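# Load jars onto a passing cart's two trays

## Task

Get one upright jar seated in each of the cart's two trays, with no tray holding more than one; a tray might already have a jar in it. Pressing the green button and keeping it pressed briefly starts the cart, which travels past the arms from one cover to the other with no pause, and the green light on the cover near the right arm glows during the trip. The task fails if the cart is held at rest, or almost at rest, for longer than a moment. End the scene only after the cart has come to a stop again.

## Robot and tools

Robot: two arms, left_arm and right_arm, each ending in a four-digit hand (index, middle, ring, thumb) with 16 motors. right_arm has a right hand; left_arm has the mirrored left hand. Fixed cameras cam_high and cam_low stand on a stand behind the arms; each hand carries a wrist camera, cam_left_wrist and cam_right_wrist. All images are 504x504.

Scene frame: origin at table-top height, halfway between the two nominal arm bases; +z up, +x out over the table, +y toward left_arm. Actual bases: left_arm at (+0.011, +0.335, 0) m, right_arm at (-0.005, -0.234, 0) m, both nearly unrotated. Each arm reports its hand point position (m) and quaternion (wxyz) in that arm's own base frame; these readings may be off by a few cm, more when stretched out.

Hand point axes (right hand): +z runs along straightened fingers toward the tips, +y points out of the palm face, +x goes across the palm away from the thumb. On the left hand +x points toward the thumb instead. Fingers bend toward +y. A rigid mast sticks out near the wrist on the palm side and can collide with things.

execute_actions(actions, cameras): actions is a list of actions; each action is a list of 1 to 15 rows, one row per 1/30 s step; if fewer than 15 rows are given, the last row repeats to fill 0.5 s. Every row is a single flat list of 48 numbers, each in [-1, 1], covering both arms even if only one moves. Order: left_arm dx, dy, dz, rx, ry, rz; then 16 left hand motor goals; left current_limit; left speed; then the same 24 numbers for right_arm.

Arm numbers are offsets, not poses: each is measured from that arm's Hand target as it was when the action began, along that target's own axes. Every row in an action is relative to that same starting target, so a row describes where to be, not a step from the prior row. Sending the same offset again in a new action moves further. Scale: 1.0 equals 0.6 m for dx, dy, dz and 180 degrees for the rotation vector (rx, ry, rz). All zeros re-requests the current target, which helps a hand that stopped short. Orientation is clipped to 40 degrees from the measured one each step. The arm carrying load sags below its target; command a bit higher to compensate.

Hand numbers are absolute goals, not offsets: each maps linearly from one hinge stop (-1) to the other (+1). Motor order: index_abd, index_mcp, index_pip, index_dip, middle_abd, middle_mcp, middle_pip, middle_dip, ring_abd, ring_mcp, ring_pip, ring_dip, thumb_cmc, thumb_axl, thumb_mcp, thumb_ipl. Straight values: _abd 0.00, _mcp 0.75, _pip 0.58, _dip 0.70, thumb_cmc 0.71, thumb_axl 0.68, thumb_mcp 0.23, thumb_ipl 0.17. Moving toward -1 curls fingers toward the palm and swings the thumb in front of the palm. A zero is a real goal; to keep a hand unchanged, resend its reported hand_goal, current_limit and speed. current_limit maps -1..+1 to 0..550 mA (floor 11 mA); speed sets motor rate at (speed+1)/2 of 8.5 rad/s. Starting values: current_limit +0.4, speed -0.6. A grip only presses while the goal lies past the object's surface.

cameras: list of names, ["all"], or []; omitted or null returns all images only when actions is empty. An unknown name invalidates the call. An empty actions list just returns state and images.

Results: Hand target (the clipped pose the next offsets start from), hand point pose, joint positions, velocities (may read "within noise"), torques (including gravity; entries 3 and 4 wrap at ±28 N m), and per motor hand_goal, hand_measured, hand_current_ma (positive means pushing toward -1), hand_state (moving, goal, blocked, overload). A motor drawing 495 mA or more for 5 s total shuts off for 10 s. Joint motors reaching 100 °C drop the arm for 30 to 60 s; a MOTOR HOT line warns at 85 °C but may not appear. Results may skip small temperature changes.

zoom_image(camera, region): enlarges [x0, y0, x1, y1] pixels (origin top-left, at most 504 each way) of that camera's most recent image. read_manual(section) returns licence texts only. finished_scene(scene=1) ends the scene permanently.

Timing: each action lasts 0.5 s; the call returns when the robot settles, up to 3 s after. The world keeps running while the model thinks, holding the last command, which matters with a moving cart.

Avoid: dropping or releasing moving jars, anything leaving the table, hard impacts or shoves, the arms touching each other or one hand gripping the other's fingers, and stalling the cart. Loose objects can occasionally be nudged by outside pushes.

Each tool is called as a command line: name --argument value for each argument, lists and objects as JSON in quotes; but a table of rows of numbers goes row by row, as --pt "numbers of a row", without its own name.

## Session

execute_actions --actions '[]'

Scene clock: 0.00 s.
left_arm: end_effector_position=(+0.3894, +0.0508, +0.4028) hand_goal=(+0.000, +0.754, +0.576, +0.696, +0.000, +0.754, +0.576, +0.696, +0.000, +0.754, +0.576, +0.696, +0.714, +0.678, +0.226, +0.168) hand_measured=(+0.000, +0.754, +0.576, +0.696, +0.000, +0.754, +0.576, +0.696, +0.000, +0.754, +0.576, +0.696, +0.714, +0.678, +0.226, +0.168) hand_current_ma=(+0, +0, +0, +0, +0, +0, +0, +0, +0, +0, +0, +0, +0, +0, +0, +0) hand_state=(goal, goal, goal, goal, goal, goal, goal, goal, goal, goal, goal, goal, goal, goal, goal, goal) hand_current_limit=0.40 hand_speed=-0.60 end_effector_quat_wxyz=(+0.536, +0.512, +0.671, +0.014) | right_arm: end_effector_position=(+0.2067, -0.0485, +0.1444) hand_goal=(+0.000, +0.754, +0.576, +0.696, +0.000, +0.754, +0.576, +0.696, +0.000, +0.754, +0.576, +0.696, +0.714, +0.678, +0.226, +0.168) hand_measured=(+0.000, +0.754, +0.576, +0.696, +0.000, +0.754, +0.576, +0.696, +0.000, +0.754, +0.576, +0.696, +0.714, +0.678, +0.226, +0.168) hand_current_ma=(+0, +0, +0, +0, +0, +0, +0, +0, +0, +0, +0, +0, +0, +0, +0, +0) hand_state=(goal, goal, goal, goal, goal, goal, goal, goal, goal, goal, goal, goal, goal, goal, goal, goal) hand_current_limit=0.40 hand_speed=-0.60 end_effector_quat_wxyz=(-0.014, +0.991, -0.130, -0.026)
Joint positions: left_arm=[0.405 0.74 0.893 -0.893 0.888 -0.276] | right_arm=[0.086 1.058 0.788 -1.347 -0.038 1.917]
Joint velocities: within noise
Joint torques (N m): no reading
Motor temperatures (°C): left_arm=[27 31 33 28 26 27] | right_arm=[30 27 26 23 23 27]
Heat: left arm: hottest elbow 33 °C; right arm: hottest waist 30 °C.
Hand target: left_arm +0.3904, +0.0514, +0.4158; +0.541, +0.514, +0.666, +0.023 | right_arm +0.2137, -0.0479, +0.1503; -0.016, +0.991, -0.130, -0.017

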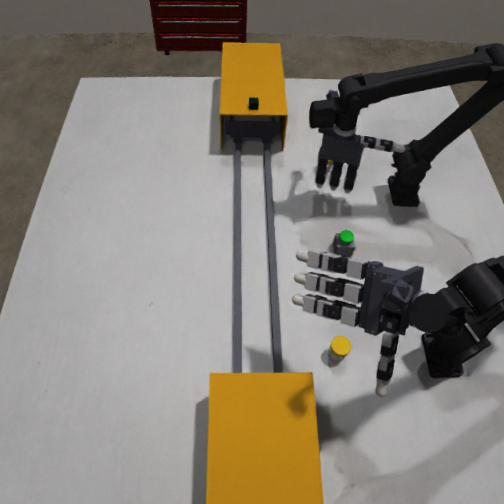

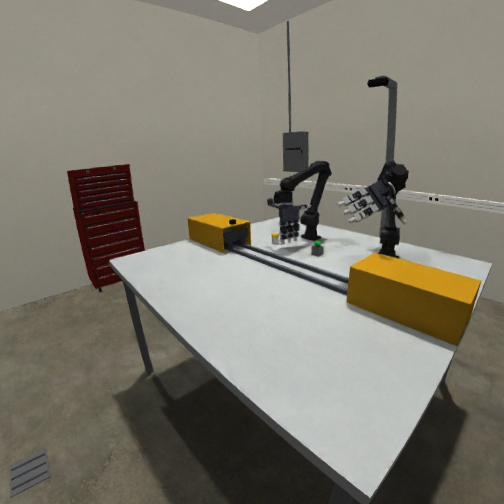

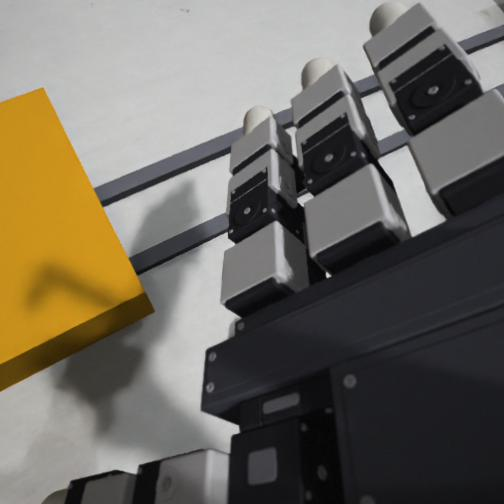

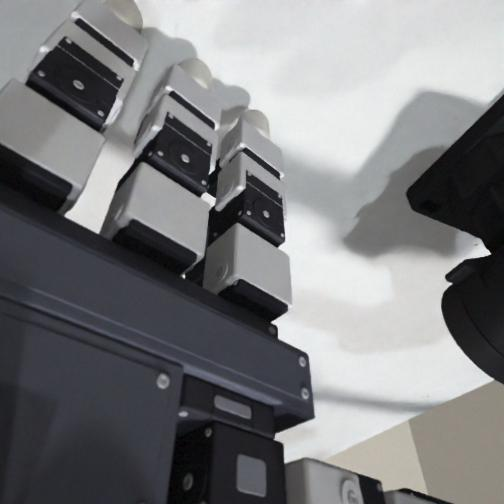

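zoom_image --camera "cam_high" --region '[200, 180, 452, 432]'

zoom_image --camera "cam_high" --region '[200, 20, 400, 220]'

zoom_image --camera "cam_low" --region '[180, 130, 480, 350]'

Scaled by 2.000 from the camera's 504x504 image, which has a finer 720x720 frame.

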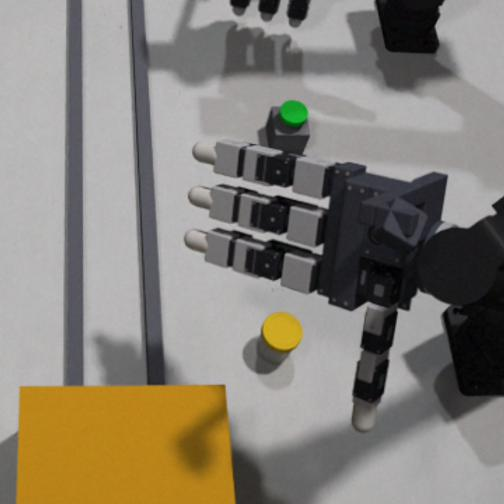

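Scaled by 2.520 from the camera's 504x504 image, which has a finer 720x720 frame.

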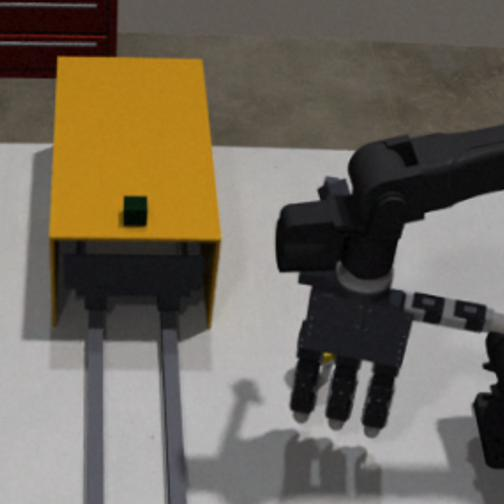

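Scaled by 1.680 from the camera's 504x504 image, which has a finer 720x720 frame.

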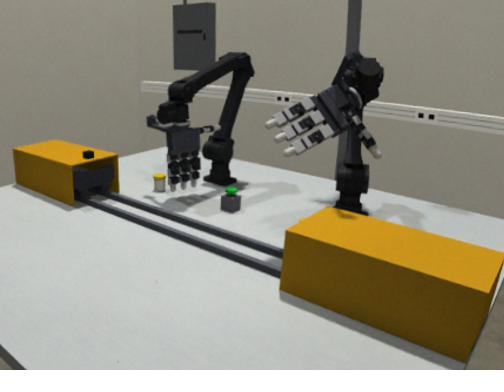

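zoom_image --camera "cam_high" --region '[300, 310, 380, 390]'

zoom_image --camera "cam_high" --region '[210, 80, 300, 170]'

zoom_image --camera "cam_low" --region '[220, 200, 340, 290]'

Scaled by 6.300 from the camera's 504x504 image, which has a finer 720x720 frame.

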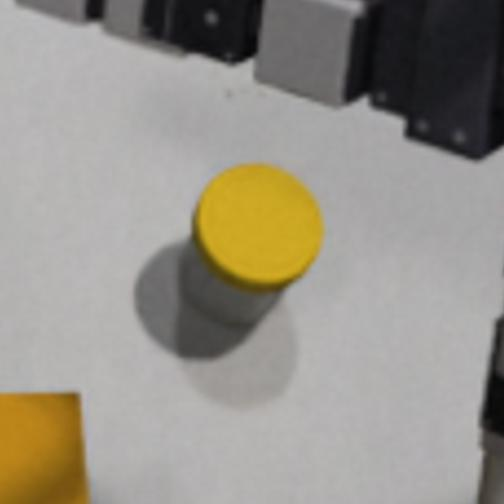

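Scaled by 5.600 from the camera's 504x504 image, which has a finer 720x720 frame.

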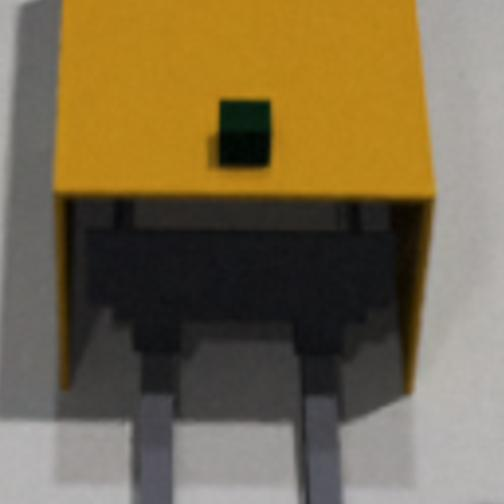

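Scaled by 4.200 from the camera's 504x504 image, which has a finer 720x720 frame.

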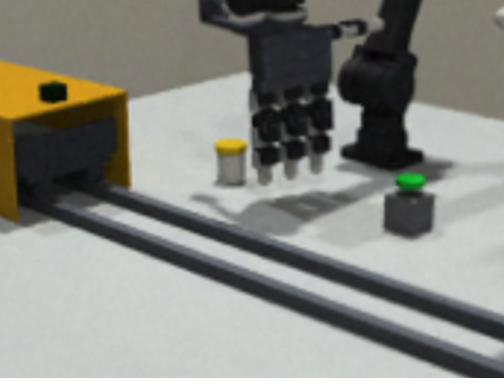

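execute_actions --actions '[[[0,0,0,0,0,0,0,0.754,0.576,0.696,0,0.754,0.576,0.696,0,0.754,0.576,0.696,0.714,0.678,0.226,0.168,0.4,-0.6,-0.0015,-0.0011,-0.04,0,0,0,0,0.754,0.576,0.696,0,0.754,0.576,0.696,0,0.754,0.576,0.696,0.714,0.678,0.226,0.168,0.4,-0.6],[0,0,0,0,0,0,0,0.754,0.576,0.696,0,0.754,0.576,0.696,0,0.754,0.576,0.696,0.714,0.678,0.226,0.168,0.4,-0.6,-0.003,-0.0022,-0.08,0,0,0,0,0.754,0.576,0.696,0,0.754,0.576,0.696,0,0.754,0.576,0.696,0.714,0.678,0.226,0.168,0.4,-0.6],[0,0,0,0,0,0,0,0.754,0.576,0.696,0,0.754,0.576,0.696,0,0.754,0.576,0.696,0.714,0.678,0.226,0.168,0.4,-0.6,-0.0044,-0.0032,-0.1165,0,0,0,0,0.754,0.576,0.696,0,0.754,0.576,0.696,0,0.754,0.576,0.696,0.714,0.678,0.226,0.168,0.4,-0.6]]]' --cameras '["cam_high","cam_right_wrist"]'

Scene clock: 9.93 s.
left_arm: end_effector_position=(+0.3894, +0.0508, +0.4028) hand_goal=(+0.000, +0.754, +0.576, +0.696, +0.000, +0.754, +0.576, +0.696, +0.000, +0.754, +0.576, +0.696, +0.714, +0.678, +0.226, +0.168) hand_measured=(+0.000, +0.756, +0.576, +0.696, +0.000, +0.756, +0.576, +0.696, +0.000, +0.756, +0.576, +0.696, +0.716, +0.678, +0.226, +0.168) hand_current_ma=(+0, +4, +1, +0, +0, +5, +1, +0, +0, +5, +1, +0, +4, -1, +0, -1) hand_state=(goal, goal, goal, goal, goal, goal, goal, goal, goal, goal, goal, goal, goal, goal, goal, goal) hand_current_limit=0.40 hand_speed=-0.60 end_effector_quat_wxyz=(+0.536, +0.512, +0.671, +0.014) | right_arm: end_effector_position=(+0.2019, -0.0489, +0.2052) hand_goal=(+0.000, +0.754, +0.576, +0.696, +0.000, +0.754, +0.576, +0.696, +0.000, +0.754, +0.576, +0.696, +0.714, +0.678, +0.226, +0.168) hand_measured=(+0.000, +0.754, +0.576, +0.696, +0.000, +0.754, +0.576, +0.696, +0.000, +0.754, +0.576, +0.696, +0.714, +0.678, +0.222, +0.168) hand_current_ma=(+0, -1, +1, +0, +0, -1, +1, +0, +0, -1, +1, +0, +0, -1, -8, +0) hand_state=(goal, goal, goal, goal, goal, goal, goal, goal, goal, goal, goal, goal, goal, goal, goal, goal) hand_current_limit=0.40 hand_speed=-0.60 end_effector_quat_wxyz=(-0.013, +0.991, -0.130, -0.032)
Joint positions: left_arm=[0.405 0.74 0.893 -0.893 0.888 -0.276] | right_arm=[0.086 1.019 0.923 -1.532 -0.038 1.917]
Joint torques (N m): left_arm=[-1.44 -0.62 10.47 1.91 0.73 0.11] | right_arm=[-0.85 -4.48 10.52 -0.17 0.13 0.04]
Heat: left arm: hottest elbow 35 °C; right arm: hottest waist 30 °C.
Hand target: left_arm +0.3904, +0.0514, +0.4158; +0.541, +0.514, +0.666, +0.023 | right_arm +0.2138, -0.0479, +0.2203; -0.016, +0.991, -0.130, -0.017
Off the commanded pose: left_arm 0.013 m, 1 deg | right_arm 0.019 m, 2 deg.
Images, in order (width x height): cam_high 504x504, cam_right_wrist 504x504.

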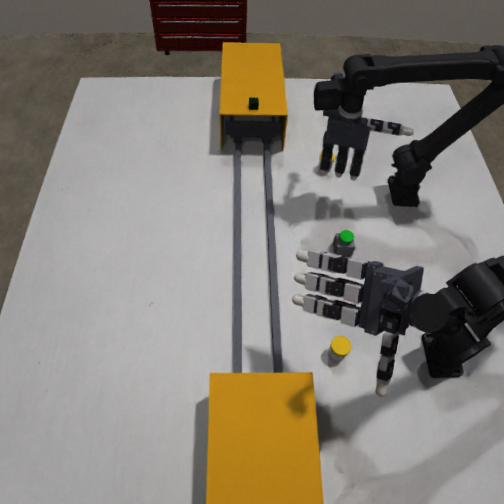

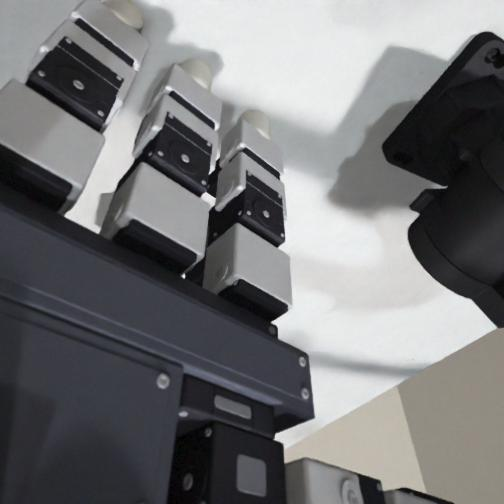

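execute_actions --actions '[[[0,0,0,0,0,0,0,0.754,0.576,0.696,0,0.754,0.576,0.696,0,0.754,0.576,0.696,0.714,0.678,0.226,0.168,0.4,-0.6,-0.0004,-0.04,0.001,0,0,-0.028,0,0.754,0.576,0.696,0,0.754,0.576,0.696,0,0.754,0.576,0.696,0.714,0.678,0.226,0.168,0.4,-0.6],[0,0,0,0,0,0,0,0.754,0.576,0.696,0,0.754,0.576,0.696,0,0.754,0.576,0.696,0.714,0.678,0.226,0.168,0.4,-0.6,-0.0008,-0.08,0.002,0,0,-0.056,0,0.754,0.576,0.696,0,0.754,0.576,0.696,0,0.754,0.576,0.696,0.714,0.678,0.226,0.168,0.4,-0.6],[0,0,0,0,0,0,0,0.754,0.576,0.696,0,0.754,0.576,0.696,0,0.754,0.576,0.696,0.714,0.678,0.226,0.168,0.4,-0.6,-0.0012,-0.12,0.003,0,0,-0.084,0,0.754,0.576,0.696,0,0.754,0.576,0.696,0,0.754,0.576,0.696,0.714,0.678,0.226,0.168,0.4,-0.6],[0,0,0,0,0,0,0,0.754,0.576,0.696,0,0.754,0.576,0.696,0,0.754,0.576,0.696,0.714,0.678,0.226,0.168,0.4,-0.6,-0.0016,-0.16,0.0045,0,0,-0.112,0,0.754,0.576,0.696,0,0.754,0.576,0.696,0,0.754,0.576,0.696,0.714,0.678,0.226,0.168,0.4,-0.6],[0,0,0,0,0,0,0,0.754,0.576,0.696,0,0.754,0.576,0.696,0,0.754,0.576,0.696,0.714,0.678,0.226,0.168,0.4,-0.6,-0.0019,-0.201,0.0056,0,0,-0.139,0,0.754,0.576,0.696,0,0.754,0.576,0.696,0,0.754,0.576,0.696,0.714,0.678,0.226,0.168,0.4,-0.6]],[[0,0,0,0,0,0,0,0.754,0.576,0.696,0,0.754,0.576,0.696,0,0.754,0.576,0.696,0.714,0.678,0.226,0.168,0.4,-0.6,0.016,-0.036,0.001,0,0,-0.028,0,0.754,0.576,0.696,0,0.754,0.576,0.696,0,0.754,0.576,0.696,0.714,0.678,0.226,0.168,0.4,-0.6],[0,0,0,0,0,0,0,0.754,0.576,0.696,0,0.754,0.576,0.696,0,0.754,0.576,0.696,0.714,0.678,0.226,0.168,0.4,-0.6,0.032,-0.073,0.002,0,0,-0.056,0,0.754,0.576,0.696,0,0.754,0.576,0.696,0,0.754,0.576,0.696,0.714,0.678,0.226,0.168,0.4,-0.6],[0,0,0,0,0,0,0,0.754,0.576,0.696,0,0.754,0.576,0.696,0,0.754,0.576,0.696,0.714,0.678,0.226,0.168,0.4,-0.6,0.047,-0.11,0.003,0,0,-0.084,0,0.754,0.576,0.696,0,0.754,0.576,0.696,0,0.754,0.576,0.696,0.714,0.678,0.226,0.168,0.4,-0.6],[0,0,0,0,0,0,0,0.754,0.576,0.696,0,0.754,0.576,0.696,0,0.754,0.576,0.696,0.714,0.678,0.226,0.168,0.4,-0.6,0.063,-0.146,0.0045,0,0,-0.112,0,0.754,0.576,0.696,0,0.754,0.576,0.696,0,0.754,0.576,0.696,0.714,0.678,0.226,0.168,0.4,-0.6],[0,0,0,0,0,0,0,0.754,0.576,0.696,0,0.754,0.576,0.696,0,0.754,0.576,0.696,0.714,0.678,0.226,0.168,0.4,-0.6,0.078,-0.182,0.0057,0,0,-0.139,0,0.754,0.576,0.696,0,0.754,0.576,0.696,0,0.754,0.576,0.696,0.714,0.678,0.226,0.168,0.4,-0.6]]]' --cameras '["all"]'

zoom_image --camera "cam_high" --region '[280, 150, 400, 270]'

zoom_image --camera "cam_low" --region '[240, 190, 360, 290]'

Scene clock: 12.37 s.
left_arm: end_effector_position=(+0.3894, +0.0508, +0.4028) hand_goal=(+0.000, +0.754, +0.576, +0.696, +0.000, +0.754, +0.576, +0.696, +0.000, +0.754, +0.576, +0.696, +0.714, +0.678, +0.226, +0.168) hand_measured=(+0.000, +0.756, +0.576, +0.696, +0.000, +0.756, +0.576, +0.696, +0.000, +0.756, +0.576, +0.696, +0.716, +0.678, +0.226, +0.168) hand_current_ma=(+0, +4, +1, +0, +0, +5, +1, +0, +0, +5, +1, +0, +4, -1, +0, -1) hand_state=(goal, goal, goal, goal, goal, goal, goal, goal, goal, goal, goal, goal, goal, goal, goal, goal) hand_current_limit=0.40 hand_speed=-0.60 end_effector_quat_wxyz=(+0.536, +0.512, +0.671, +0.014) | right_arm: end_effector_position=(+0.2542, +0.1737, +0.2058) hand_goal=(+0.000, +0.754, +0.576, +0.696, +0.000, +0.754, +0.576, +0.696, +0.000, +0.754, +0.576, +0.696, +0.714, +0.678, +0.226, +0.168) hand_measured=(+0.000, +0.752, +0.576, +0.696, +0.000, +0.752, +0.576, +0.696, +0.000, +0.754, +0.576, +0.696, +0.714, +0.678, +0.222, +0.168) hand_current_ma=(+0, -2, +1, +0, +0, -2, +1, +0, +0, -1, +1, +0, +0, -1, -9, +0) hand_state=(goal, goal, goal, goal, goal, goal, goal, goal, goal, goal, goal, goal, goal, goal, goal, goal) hand_current_limit=0.40 hand_speed=-0.60 end_effector_quat_wxyz=(-0.010, +0.954, +0.298, -0.030)
Joint positions: left_arm=[0.405 0.74 0.893 -0.893 0.888 -0.276] | right_arm=[0.829 1.267 1.117 -1.462 -0.048 1.792]
Joint torques (N m): left_arm=[-1.55 -0.56 10.47 1.91 0.73 0.11] | right_arm=[-1.73 -8.47 10.77 0.38 0.25 -0.04]
Heat: left arm: hottest elbow 35 °C; right arm: hottest waist 30 °C.
Hand target: left_arm +0.3904, +0.0514, +0.4158; +0.541, +0.514, +0.666, +0.023 | right_arm +0.2708, +0.1847, +0.2202; -0.022, +0.953, +0.301, -0.009
Off the commanded pose: left_arm 0.013 m, 1 deg | right_arm 0.025 m, 3 deg.

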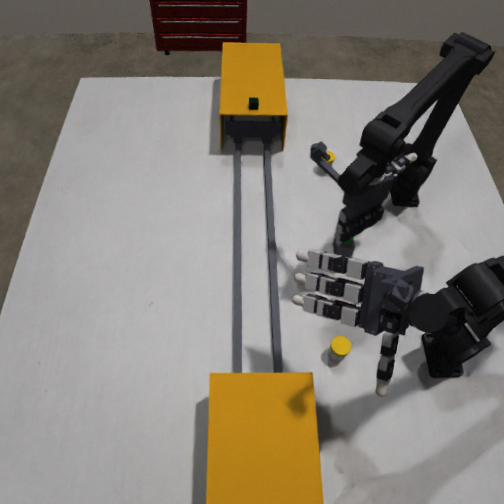

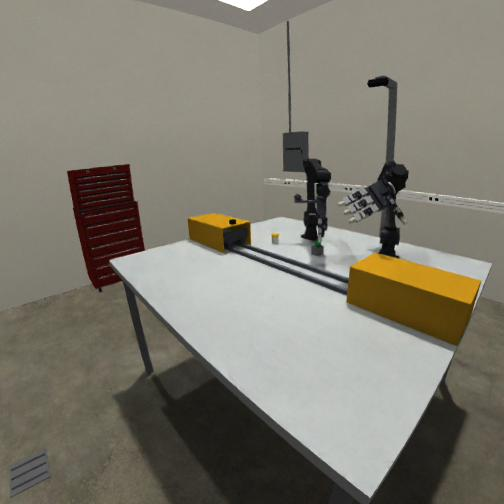

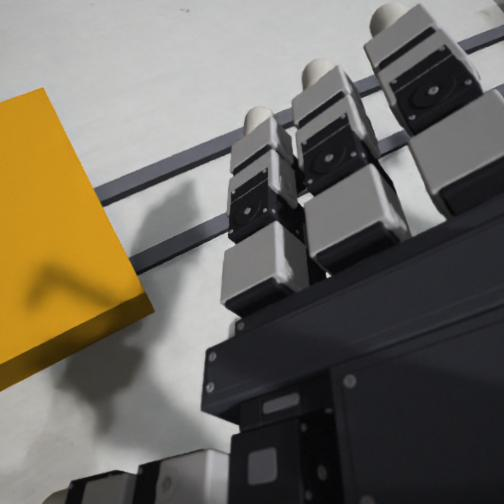

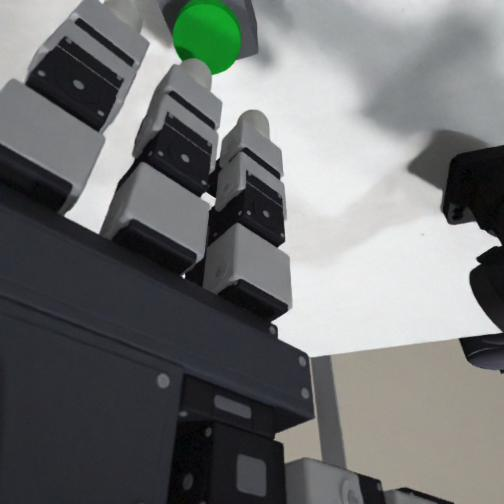

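Scaled by 4.200 from the camera's 504x504 image, which has a finer 720x720 frame.

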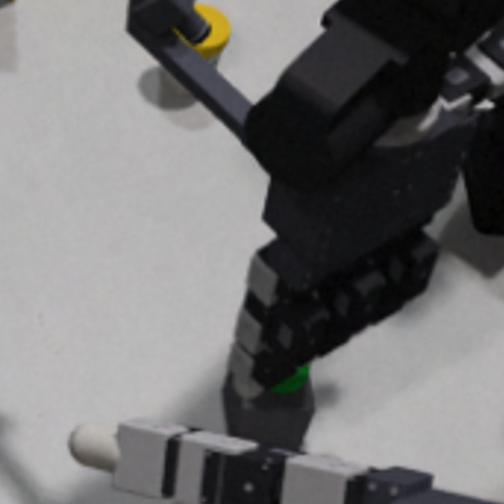

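Scaled by 4.200 from the camera's 504x504 image, which has a finer 720x720 frame.

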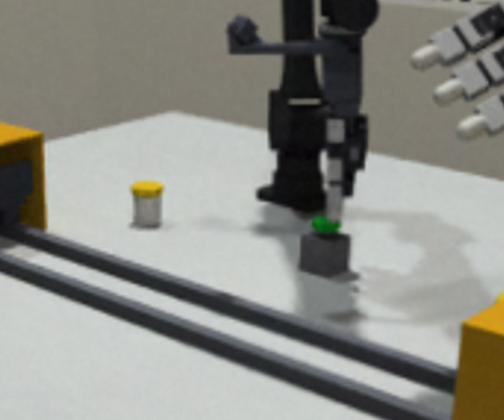

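execute_actions --actions '[[[0,0,0,0,0,0,0,0.754,0.576,0.696,0,0.754,0.576,0.696,0,0.754,0.576,0.696,0.714,0.678,0.226,0.168,0.4,-0.6,-0.0056,0.0093,0.0125,0,0,0,0,0.754,0.576,0.696,0,0.754,0.576,0.696,0,0.754,0.576,0.696,0.714,0.678,0.226,0.168,0.4,-0.6],[0,0,0,0,0,0,0,0.754,0.576,0.696,0,0.754,0.576,0.696,0,0.754,0.576,0.696,0.714,0.678,0.226,0.168,0.4,-0.6,-0.0113,0.0187,0.025,0,0,0,0,0.754,0.576,0.696,0,0.754,0.576,0.696,0,0.754,0.576,0.696,0.714,0.678,0.226,0.168,0.4,-0.6]]]' --cameras '["cam_high", "cam_low", "cam_right_wrist"]'

zoom_image --camera "cam_low" --region '[290, 200, 350, 270]'

Scene clock: 14.43 s.
left_arm: end_effector_position=(+0.3894, +0.0508, +0.4028) hand_goal=(+0.000, +0.754, +0.576, +0.696, +0.000, +0.754, +0.576, +0.696, +0.000, +0.754, +0.576, +0.696, +0.714, +0.678, +0.226, +0.168) hand_measured=(+0.000, +0.756, +0.576, +0.696, +0.000, +0.756, +0.576, +0.696, +0.000, +0.756, +0.576, +0.696, +0.716, +0.678, +0.226, +0.168) hand_current_ma=(+0, +4, +1, +0, +0, +5, +1, +0, +0, +5, +1, +0, +4, -1, +0, -1) hand_state=(goal, goal, goal, goal, goal, goal, goal, goal, goal, goal, goal, goal, goal, goal, goal, goal) hand_current_limit=0.40 hand_speed=-0.60 end_effector_quat_wxyz=(+0.536, +0.512, +0.671, +0.014) | right_arm: end_effector_position=(+0.2669, +0.1733, +0.2042) hand_goal=(+0.000, +0.754, +0.576, +0.696, +0.000, +0.754, +0.576, +0.696, +0.000, +0.754, +0.576, +0.696, +0.714, +0.678, +0.226, +0.168) hand_measured=(+0.000, +0.752, +0.576, +0.696, +0.000, +0.752, +0.576, +0.696, +0.000, +0.754, +0.576, +0.696, +0.714, +0.678, +0.222, +0.168) hand_current_ma=(+0, -2, +1, +0, +0, -2, +1, +0, +0, -1, +1, +0, +0, -1, -9, +0) hand_state=(goal, goal, goal, goal, goal, goal, goal, goal, goal, goal, goal, goal, goal, goal, goal, goal) hand_current_limit=0.40 hand_speed=-0.60 end_effector_quat_wxyz=(-0.019, +0.954, +0.299, -0.015)
Joint positions: left_arm=[0.405 0.74 0.893 -0.893 0.888 -0.276] | right_arm=[0.801 1.267 1.117 -1.429 -0.048 1.765]
Joint torques (N m): left_arm=[-1.38 -0.5 10.43 1.94 0.72 0.11] | right_arm=[-1.61 -9.82 7.04 0.62 0.19 -0.06]
Heat: left arm: hottest elbow 35 °C; right arm: hottest waist 30 °C.
Hand target: left_arm +0.3904, +0.0514, +0.4158; +0.541, +0.514, +0.666, +0.023 | right_arm +0.2712, +0.1722, +0.2047; -0.022, +0.953, +0.301, -0.009
Off the commanded pose: left_arm 0.013 m, 1 deg | right_arm 0.005 m, 1 deg.
Images, in order (width x height): cam_high 504x504, cam_low 504x504, cam_right_wrist 504x504.

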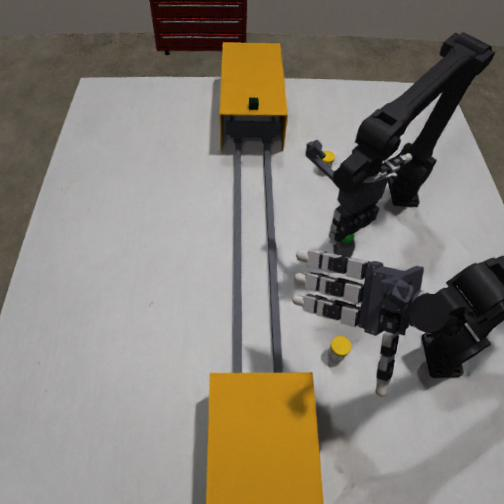

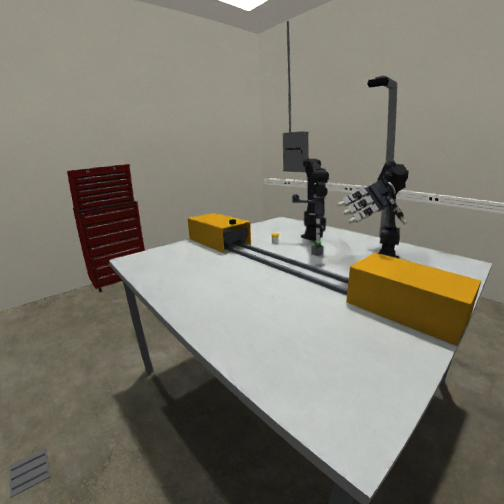

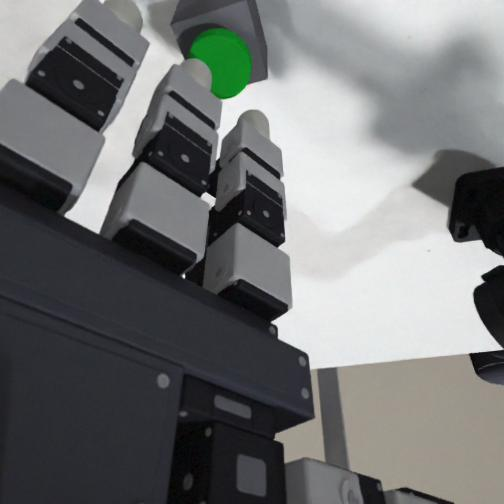

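Scaled by 7.200 from the camera's 504x504 image, which has a finer 720x720 frame.

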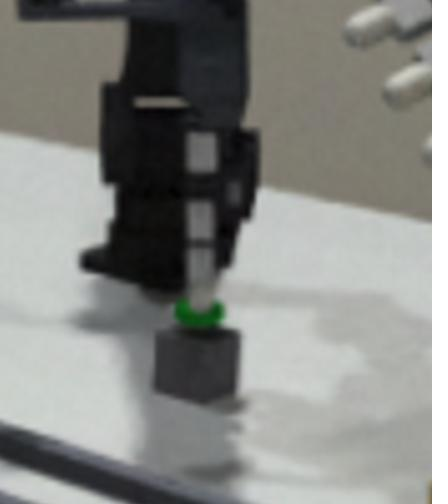

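execute_actions --actions '[[[0,0,0,0,0,0,0,0.754,0.576,0.696,0,0.754,0.576,0.696,0,0.754,0.576,0.696,0.714,0.678,0.226,0.168,0.4,-0.6,-0.019,-0.0023,0.017,0,0,0,0,0.754,0.576,0.696,0,0.754,0.576,0.696,0,0.754,0.576,0.696,0.714,0.678,0.226,0.168,0.4,-0.6],[0,0,0,0,0,0,0,0.754,0.576,0.696,0,0.754,0.576,0.696,0,0.754,0.576,0.696,0.714,0.678,0.226,0.168,0.4,-0.6,-0.0377,-0.0047,0.0337,0,0,0,0,0.754,0.576,0.696,0,0.754,0.576,0.696,0,0.754,0.576,0.696,0.714,0.678,0.226,0.168,0.4,-0.6]]]' --cameras '["cam_low", "cam_right_wrist"]'

zoom_image --camera "cam_low" --region '[290, 200, 350, 270]'

Scene clock: 15.63 s.
left_arm: end_effector_position=(+0.3894, +0.0508, +0.4028) hand_goal=(+0.000, +0.754, +0.576, +0.696, +0.000, +0.754, +0.576, +0.696, +0.000, +0.754, +0.576, +0.696, +0.714, +0.678, +0.226, +0.168) hand_measured=(+0.000, +0.756, +0.576, +0.696, +0.000, +0.756, +0.576, +0.696, +0.000, +0.756, +0.576, +0.696, +0.716, +0.678, +0.226, +0.168) hand_current_ma=(+0, +4, +1, +0, +0, +5, +1, +0, +0, +5, +1, +0, +4, -1, +0, -1) hand_state=(goal, goal, goal, goal, goal, goal, goal, goal, goal, goal, goal, goal, goal, goal, goal, goal) hand_current_limit=0.40 hand_speed=-0.60 end_effector_quat_wxyz=(+0.536, +0.512, +0.671, +0.014) | right_arm: end_effector_position=(+0.2545, +0.1610, +0.1896) hand_goal=(+0.000, +0.754, +0.576, +0.696, +0.000, +0.754, +0.576, +0.696, +0.000, +0.754, +0.576, +0.696, +0.714, +0.678, +0.226, +0.168) hand_measured=(+0.000, +0.752, +0.576, +0.696, -0.004, +0.754, +0.576, +0.696, +0.000, +0.754, +0.576, +0.696, +0.714, +0.678, +0.222, +0.168) hand_current_ma=(+0, -2, +1, +0, -5, +0, +1, +0, +0, -1, +1, +0, +0, -1, -9, +0) hand_state=(goal, goal, goal, goal, goal, goal, goal, goal, goal, goal, goal, goal, goal, goal, goal, goal) hand_current_limit=0.40 hand_speed=-0.60 end_effector_quat_wxyz=(-0.023, +0.954, +0.300, -0.008)
Joint positions: left_arm=[0.405 0.74 0.893 -0.893 0.888 -0.276] | right_arm=[0.802 1.214 1.035 -1.383 -0.048 1.764]
Joint torques (N m): left_arm=[-1.44 -0.67 10.45 1.96 0.72 0.11] | right_arm=[0.44 -8.47 6.09 0.66 0.16 0.11]
Heat: left arm: hottest elbow 35 °C; right arm: hottest waist 30 °C.
Hand target: left_arm +0.3904, +0.0514, +0.4158; +0.541, +0.514, +0.666, +0.023 | right_arm +0.2504, +0.1623, +0.1846; -0.022, +0.953, +0.301, -0.009
Off the commanded pose: left_arm 0.013 m, 1 deg | right_arm 0.007 m, 0 deg.
Images, in order (width x height): cam_low 504x504, cam_right_wrist 504x504.

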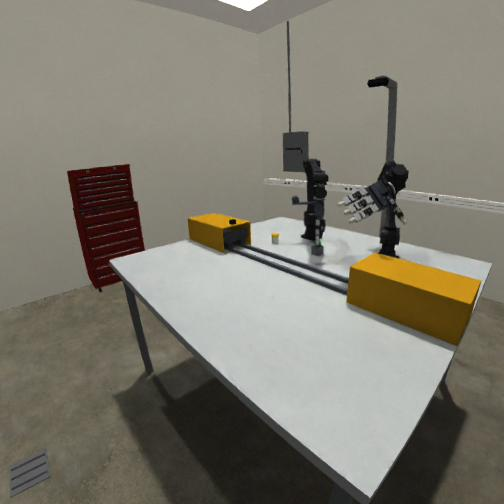

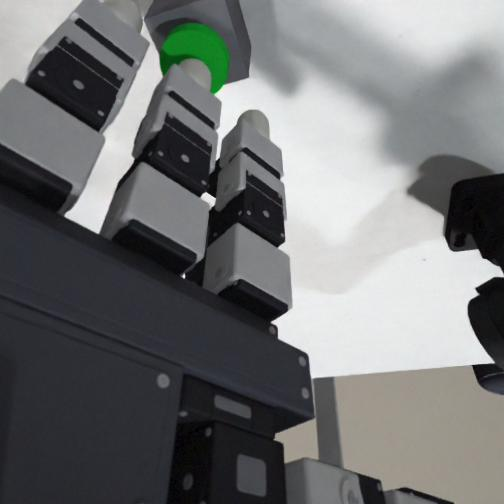

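Scaled by 7.200 from the camera's 504x504 image, which has a finer 720x720 frame.

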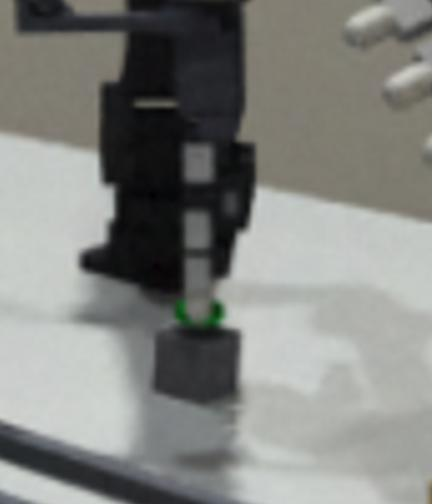

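execute_actions --actions '[[[0,0,0,0,0,0,0,0.754,0.576,0.696,0,0.754,0.576,0.696,0,0.754,0.576,0.696,0.714,0.678,0.226,0.168,0.4,-0.6,0,0,0.01,0,0,0,0,0.754,0.576,0.696,0,0.754,0.576,0.696,0,0.754,0.576,0.696,0.714,0.678,0.226,0.168,0.4,-0.6],[0,0,0,0,0,0,0,0.754,0.576,0.696,0,0.754,0.576,0.696,0,0.754,0.576,0.696,0.714,0.678,0.226,0.168,0.4,-0.6,0,0,0.02,0,0,0,0,0.754,0.576,0.696,0,0.754,0.576,0.696,0,0.754,0.576,0.696,0.714,0.678,0.226,0.168,0.4,-0.6]]]' --cameras '["cam_high", "cam_right_wrist"]'

Scene clock: 16.47 s.
left_arm: end_effector_position=(+0.3894, +0.0508, +0.4028) hand_goal=(+0.000, +0.754, +0.576, +0.696, +0.000, +0.754, +0.576, +0.696, +0.000, +0.754, +0.576, +0.696, +0.714, +0.678, +0.226, +0.168) hand_measured=(+0.000, +0.756, +0.576, +0.696, +0.000, +0.756, +0.576, +0.696, +0.000, +0.756, +0.576, +0.696, +0.716, +0.678, +0.226, +0.168) hand_current_ma=(+0, +4, +1, +0, +0, +5, +1, +0, +0, +5, +1, +0, +4, -1, +0, -1) hand_state=(goal, goal, goal, goal, goal, goal, goal, goal, goal, goal, goal, goal, goal, goal, goal, goal) hand_current_limit=0.40 hand_speed=-0.60 end_effector_quat_wxyz=(+0.536, +0.512, +0.671, +0.014) | right_arm: end_effector_position=(+0.2549, +0.1619, +0.1844) hand_goal=(+0.000, +0.754, +0.576, +0.696, +0.000, +0.754, +0.576, +0.696, +0.000, +0.754, +0.576, +0.696, +0.714, +0.678, +0.226, +0.168) hand_measured=(+0.000, +0.752, +0.576, +0.696, +0.016, +0.750, +0.576, +0.696, +0.000, +0.754, +0.576, +0.696, +0.714, +0.678, +0.222, +0.168) hand_current_ma=(+0, -2, +1, +0, +34, -8, -1, +0, +0, -1, +1, +0, +0, -1, -9, +0) hand_state=(goal, goal, goal, goal, goal, goal, goal, goal, goal, goal, goal, goal, goal, goal, goal, goal) hand_current_limit=0.40 hand_speed=-0.60 end_effector_quat_wxyz=(-0.026, +0.953, +0.301, -0.002)
Joint positions: left_arm=[0.405 0.74 0.893 -0.893 0.888 -0.276] | right_arm=[0.804 1.21 1.019 -1.358 -0.048 1.764]
Joint torques (N m): left_arm=[-1.26 -0.56 10.47 1.95 0.73 0.1] | right_arm=[0.44 -7.77 5.48 0.99 0.18 0.14]
Heat: left arm: hottest elbow 36 °C; right arm: hottest waist 30 °C.
Hand target: left_arm +0.3904, +0.0514, +0.4158; +0.541, +0.514, +0.666, +0.023 | right_arm +0.2501, +0.1626, +0.1727; -0.022, +0.953, +0.301, -0.009
Off the commanded pose: left_arm 0.013 m, 1 deg | right_arm 0.013 m, 1 deg.
Images, in order (width x height): cam_high 504x504, cam_right_wrist 504x504.

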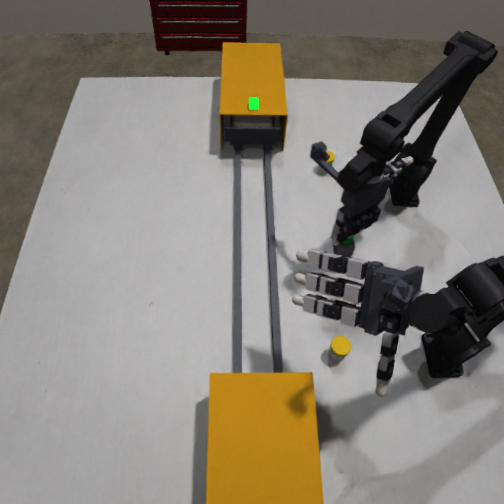

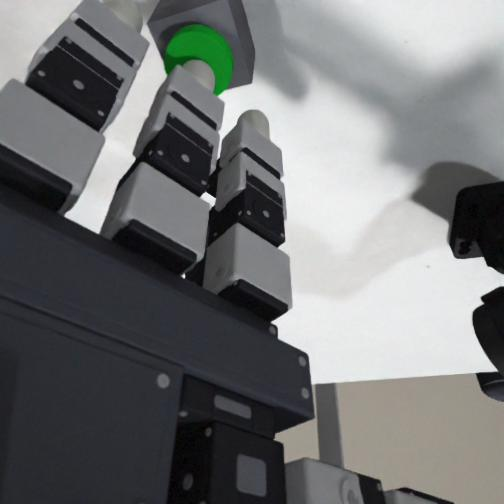

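execute_actions --actions '[[[0,0,0,0,0,0,0,0.754,0.576,0.696,0,0.754,0.576,0.696,0,0.754,0.576,0.696,0.714,0.678,0.226,0.168,0.4,-0.6,0,0,-0.05,0,0,0,0,0.754,0.576,0.696,0,0.754,0.576,0.696,0,0.754,0.576,0.696,0.714,0.678,0.226,0.168,0.4,-0.6]]]' --cameras '["cam_high", "cam_low"]'

execute_actions --actions '[[[0,0,0,0,0,0,0,0.754,0.576,0.696,0,0.754,0.576,0.696,0,0.754,0.576,0.696,0.714,0.678,0.226,0.168,0.4,-0.6,0,0,0,0,0,0,0,0.754,0.576,0.696,0,0.754,0.576,0.696,0,0.754,0.576,0.696,0.714,0.678,0.226,0.168,0.4,-0.6]]]' --cameras '["cam_high", "cam_low"]'

zoom_image --camera "cam_high" --region '[200, 80, 320, 200]'

execute_actions --actions '[[[0,0,0,0,0,0,0,0.754,0.576,0.696,0,0.754,0.576,0.696,0,0.754,0.576,0.696,0.714,0.678,0.226,0.168,0.4,-0.6,0,0,0,0,0,0,0,0.754,0.576,0.696,0,0.754,0.576,0.696,0,0.754,0.576,0.696,0.714,0.678,0.226,0.168,0.4,-0.6]]]' --cameras '["cam_high"]'

execute_actions --actions '[[[0,0,0,0,0,0,0,0.754,0.576,0.696,0,0.754,0.576,0.696,0,0.754,0.576,0.696,0.714,0.678,0.226,0.168,0.4,-0.6,0,0,0,0,0,0,0,0.754,0.576,0.696,0,0.754,0.576,0.696,0,0.754,0.576,0.696,0.714,0.678,0.226,0.168,0.4,-0.6]]]' --cameras '["cam_high"]'

Scene clock: 17.53 s.
left_arm: end_effector_position=(+0.3894, +0.0508, +0.4028) hand_goal=(+0.000, +0.754, +0.576, +0.696, +0.000, +0.754, +0.576, +0.696, +0.000, +0.754, +0.576, +0.696, +0.714, +0.678, +0.226, +0.168) hand_measured=(+0.000, +0.756, +0.576, +0.696, +0.000, +0.756, +0.576, +0.696, +0.000, +0.756, +0.576, +0.696, +0.716, +0.678, +0.226, +0.168) hand_current_ma=(+0, +4, +1, +0, +0, +5, +1, +0, +0, +5, +1, +0, +4, -1, +0, -1) hand_state=(goal, goal, goal, goal, goal, goal, goal, goal, goal, goal, goal, goal, goal, goal, goal, goal) hand_current_limit=0.40 hand_speed=-0.60 end_effector_quat_wxyz=(+0.536, +0.512, +0.671, +0.014) | right_arm: end_effector_position=(+0.2471, +0.1538, +0.1905) hand_goal=(+0.000, +0.754, +0.576, +0.696, +0.000, +0.754, +0.576, +0.696, +0.000, +0.754, +0.576, +0.696, +0.714, +0.678, +0.226, +0.168) hand_measured=(+0.000, +0.752, +0.576, +0.696, -0.016, +0.756, +0.576, +0.696, +0.000, +0.754, +0.576, +0.696, +0.714, +0.678, +0.222, +0.168) hand_current_ma=(+0, -2, +1, +0, -36, +2, +1, +0, +0, -1, +1, +0, +0, -1, -9, +0) hand_state=(goal, goal, goal, goal, goal, goal, goal, goal, goal, goal, goal, goal, goal, goal, goal, goal) hand_current_limit=0.40 hand_speed=-0.60 end_effector_quat_wxyz=(-0.018, +0.954, +0.300, -0.017)
Joint positions: left_arm=[0.405 0.74 0.893 -0.893 0.888 -0.276] | right_arm=[0.804 1.201 1.024 -1.408 -0.048 1.764]
Joint torques (N m): left_arm=[-1.38 -0.67 10.44 1.94 0.73 0.11] | right_arm=[-0.09 -8.06 9.63 -0.35 0.16 0.1]
Heat: left arm: hottest elbow 36 °C; right arm: hottest waist 30 °C.
Hand target: left_arm +0.3904, +0.0514, +0.4158; +0.541, +0.514, +0.666, +0.023 | right_arm +0.2510, +0.1615, +0.2026; -0.022, +0.953, +0.301, -0.009
Off the commanded pose: left_arm 0.013 m, 1 deg | right_arm 0.015 m, 1 deg.
Images, in order (width x height): cam_high 504x504, cam_low 504x504.

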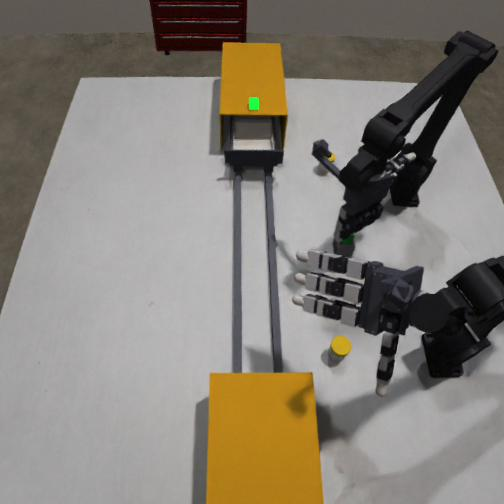

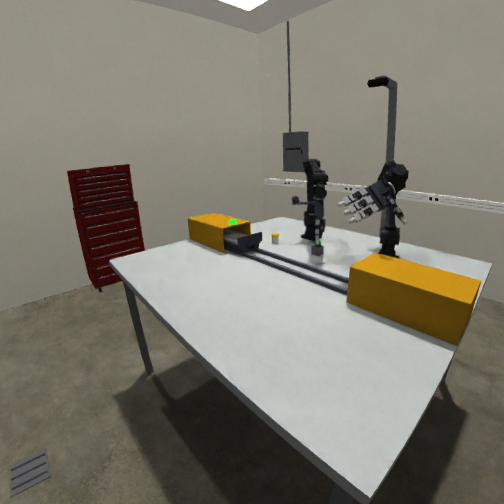

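Scene clock: 18.23 s.
left_arm: end_effector_position=(+0.3894, +0.0508, +0.4028) hand_goal=(+0.000, +0.754, +0.576, +0.696, +0.000, +0.754, +0.576, +0.696, +0.000, +0.754, +0.576, +0.696, +0.714, +0.678, +0.226, +0.168) hand_measured=(+0.000, +0.756, +0.576, +0.696, +0.000, +0.756, +0.576, +0.696, +0.000, +0.756, +0.576, +0.696, +0.716, +0.678, +0.226, +0.168) hand_current_ma=(+0, +4, +1, +0, +0, +5, +1, +0, +0, +5, +1, +0, +4, -1, +0, -1) hand_state=(goal, goal, goal, goal, goal, goal, goal, goal, goal, goal, goal, goal, goal, goal, goal, goal) hand_current_limit=0.40 hand_speed=-0.60 end_effector_quat_wxyz=(+0.536, +0.512, +0.671, +0.014) | right_arm: end_effector_position=(+0.2471, +0.1538, +0.1905) hand_goal=(+0.000, +0.754, +0.576, +0.696, +0.000, +0.754, +0.576, +0.696, +0.000, +0.754, +0.576, +0.696, +0.714, +0.678, +0.226, +0.168) hand_measured=(+0.000, +0.752, +0.576, +0.696, -0.016, +0.756, +0.576, +0.696, +0.000, +0.754, +0.576, +0.696, +0.714, +0.678, +0.222, +0.168) hand_current_ma=(+0, -2, +1, +0, -36, +2, +1, +0, +0, -1, +1, +0, +0, -1, -9, +0) hand_state=(goal, goal, goal, goal, goal, goal, goal, goal, goal, goal, goal, goal, goal, goal, goal, goal) hand_current_limit=0.40 hand_speed=-0.60 end_effector_quat_wxyz=(-0.018, +0.954, +0.300, -0.017)
Joint positions: left_arm=[0.405 0.74 0.893 -0.893 0.888 -0.276] | right_arm=[0.804 1.201 1.024 -1.408 -0.048 1.764]
Joint torques (N m): left_arm=[-1.44 -0.56 10.41 1.96 0.73 0.1] | right_arm=[-0.09 -7.94 9.69 -0.34 0.18 0.11]
Heat: left arm: hottest elbow 36 °C; right arm: hottest waist 30 °C.
Hand target: left_arm +0.3904, +0.0514, +0.4158; +0.541, +0.514, +0.666, +0.023 | right_arm +0.2510, +0.1615, +0.2026; -0.022, +0.953, +0.301, -0.009
Off the commanded pose: left_arm 0.013 m, 1 deg | right_arm 0.015 m, 1 deg.
Images, in order (width x height): cam_high 504x504, cam_low 504x504.

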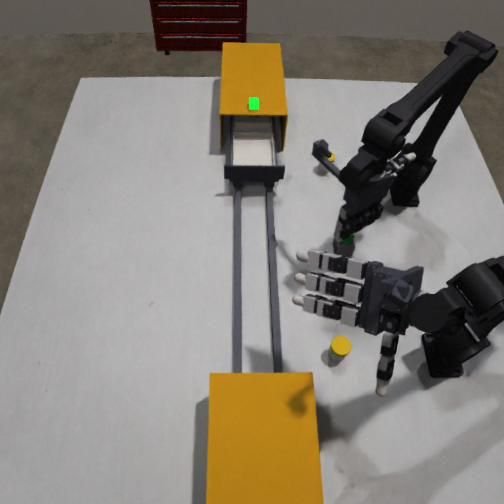

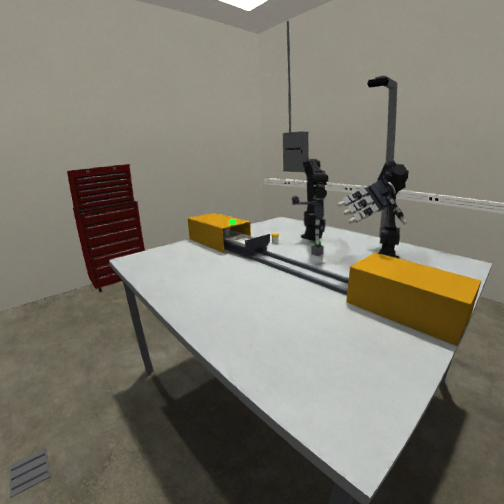

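Scaled by 4.200 from the camera's 504x504 image, which has a finer 720x720 frame.

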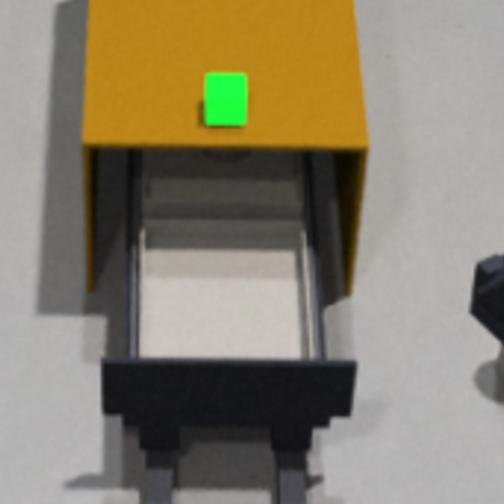

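Scene clock: 18.93 s.
left_arm: end_effector_position=(+0.3894, +0.0508, +0.4028) hand_goal=(+0.000, +0.754, +0.576, +0.696, +0.000, +0.754, +0.576, +0.696, +0.000, +0.754, +0.576, +0.696, +0.714, +0.678, +0.226, +0.168) hand_measured=(+0.000, +0.756, +0.576, +0.696, +0.000, +0.756, +0.576, +0.696, +0.000, +0.756, +0.576, +0.696, +0.716, +0.678, +0.226, +0.168) hand_current_ma=(+0, +4, +1, +0, +0, +5, +1, +0, +0, +5, +1, +0, +4, -1, +0, -1) hand_state=(goal, goal, goal, goal, goal, goal, goal, goal, goal, goal, goal, goal, goal, goal, goal, goal) hand_current_limit=0.40 hand_speed=-0.60 end_effector_quat_wxyz=(+0.536, +0.512, +0.671, +0.014) | right_arm: end_effector_position=(+0.2471, +0.1538, +0.1905) hand_goal=(+0.000, +0.754, +0.576, +0.696, +0.000, +0.754, +0.576, +0.696, +0.000, +0.754, +0.576, +0.696, +0.714, +0.678, +0.226, +0.168) hand_measured=(+0.000, +0.752, +0.576, +0.696, -0.016, +0.756, +0.576, +0.696, +0.000, +0.754, +0.576, +0.696, +0.714, +0.678, +0.222, +0.168) hand_current_ma=(+0, -2, +1, +0, -36, +2, +1, +0, +0, -1, +1, +0, +0, -1, -9, +0) hand_state=(goal, goal, goal, goal, goal, goal, goal, goal, goal, goal, goal, goal, goal, goal, goal, goal) hand_current_limit=0.40 hand_speed=-0.60 end_effector_quat_wxyz=(-0.018, +0.954, +0.300, -0.017)
Joint positions: left_arm=[0.405 0.74 0.893 -0.893 0.888 -0.276] | right_arm=[0.804 1.201 1.024 -1.408 -0.048 1.764]
Joint torques (N m): left_arm=[-1.49 -0.62 10.47 1.95 0.73 0.1] | right_arm=[0.09 -8 9.68 -0.32 0.18 0.11]
Heat: left arm: hottest elbow 36 °C; right arm: hottest waist 30 °C.
Hand target: left_arm +0.3904, +0.0514, +0.4158; +0.541, +0.514, +0.666, +0.023 | right_arm +0.2510, +0.1615, +0.2026; -0.022, +0.953, +0.301, -0.009
Off the commanded pose: left_arm 0.013 m, 1 deg | right_arm 0.015 m, 1 deg.
Images, in order (width x height): cam_high 504x504.

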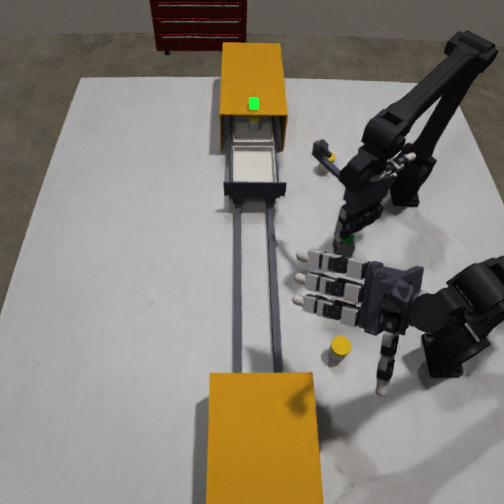

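Scene clock: 19.63 s.
left_arm: end_effector_position=(+0.3894, +0.0508, +0.4028) hand_goal=(+0.000, +0.754, +0.576, +0.696, +0.000, +0.754, +0.576, +0.696, +0.000, +0.754, +0.576, +0.696, +0.714, +0.678, +0.226, +0.168) hand_measured=(+0.000, +0.756, +0.576, +0.696, +0.000, +0.756, +0.576, +0.696, +0.000, +0.756, +0.576, +0.696, +0.716, +0.678, +0.226, +0.168) hand_current_ma=(+0, +4, +1, +0, +0, +5, +1, +0, +0, +5, +1, +0, +4, -1, +0, -1) hand_state=(goal, goal, goal, goal, goal, goal, goal, goal, goal, goal, goal, goal, goal, goal, goal, goal) hand_current_limit=0.40 hand_speed=-0.60 end_effector_quat_wxyz=(+0.536, +0.512, +0.671, +0.014) | right_arm: end_effector_position=(+0.2471, +0.1538, +0.1905) hand_goal=(+0.000, +0.754, +0.576, +0.696, +0.000, +0.754, +0.576, +0.696, +0.000, +0.754, +0.576, +0.696, +0.714, +0.678, +0.226, +0.168) hand_measured=(+0.000, +0.752, +0.576, +0.696, -0.016, +0.756, +0.576, +0.696, +0.000, +0.754, +0.576, +0.696, +0.714, +0.678, +0.222, +0.168) hand_current_ma=(+0, -2, +1, +0, -36, +2, +1, +0, +0, -1, +1, +0, +0, -1, -9, +0) hand_state=(goal, goal, goal, goal, goal, goal, goal, goal, goal, goal, goal, goal, goal, goal, goal, goal) hand_current_limit=0.40 hand_speed=-0.60 end_effector_quat_wxyz=(-0.018, +0.954, +0.300, -0.017)
Joint positions: left_arm=[0.405 0.74 0.893 -0.893 0.888 -0.276] | right_arm=[0.804 1.201 1.024 -1.408 -0.048 1.764]
Joint torques (N m): left_arm=[-1.44 -0.67 10.41 1.94 0.73 0.11] | right_arm=[-0.03 -7.94 9.69 -0.34 0.17 0.1]
Heat: left arm: hottest elbow 36 °C; right arm: hottest waist 30 °C.
Hand target: left_arm +0.3904, +0.0514, +0.4158; +0.541, +0.514, +0.666, +0.023 | right_arm +0.2510, +0.1615, +0.2026; -0.022, +0.953, +0.301, -0.009
Off the commanded pose: left_arm 0.013 m, 1 deg | right_arm 0.015 m, 1 deg.
Images, in order (width x height): cam_high 504x504.

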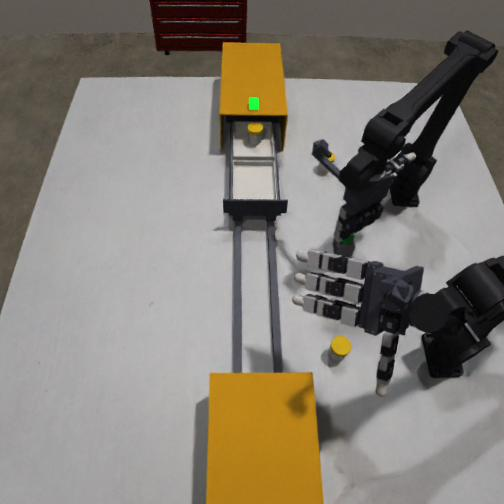

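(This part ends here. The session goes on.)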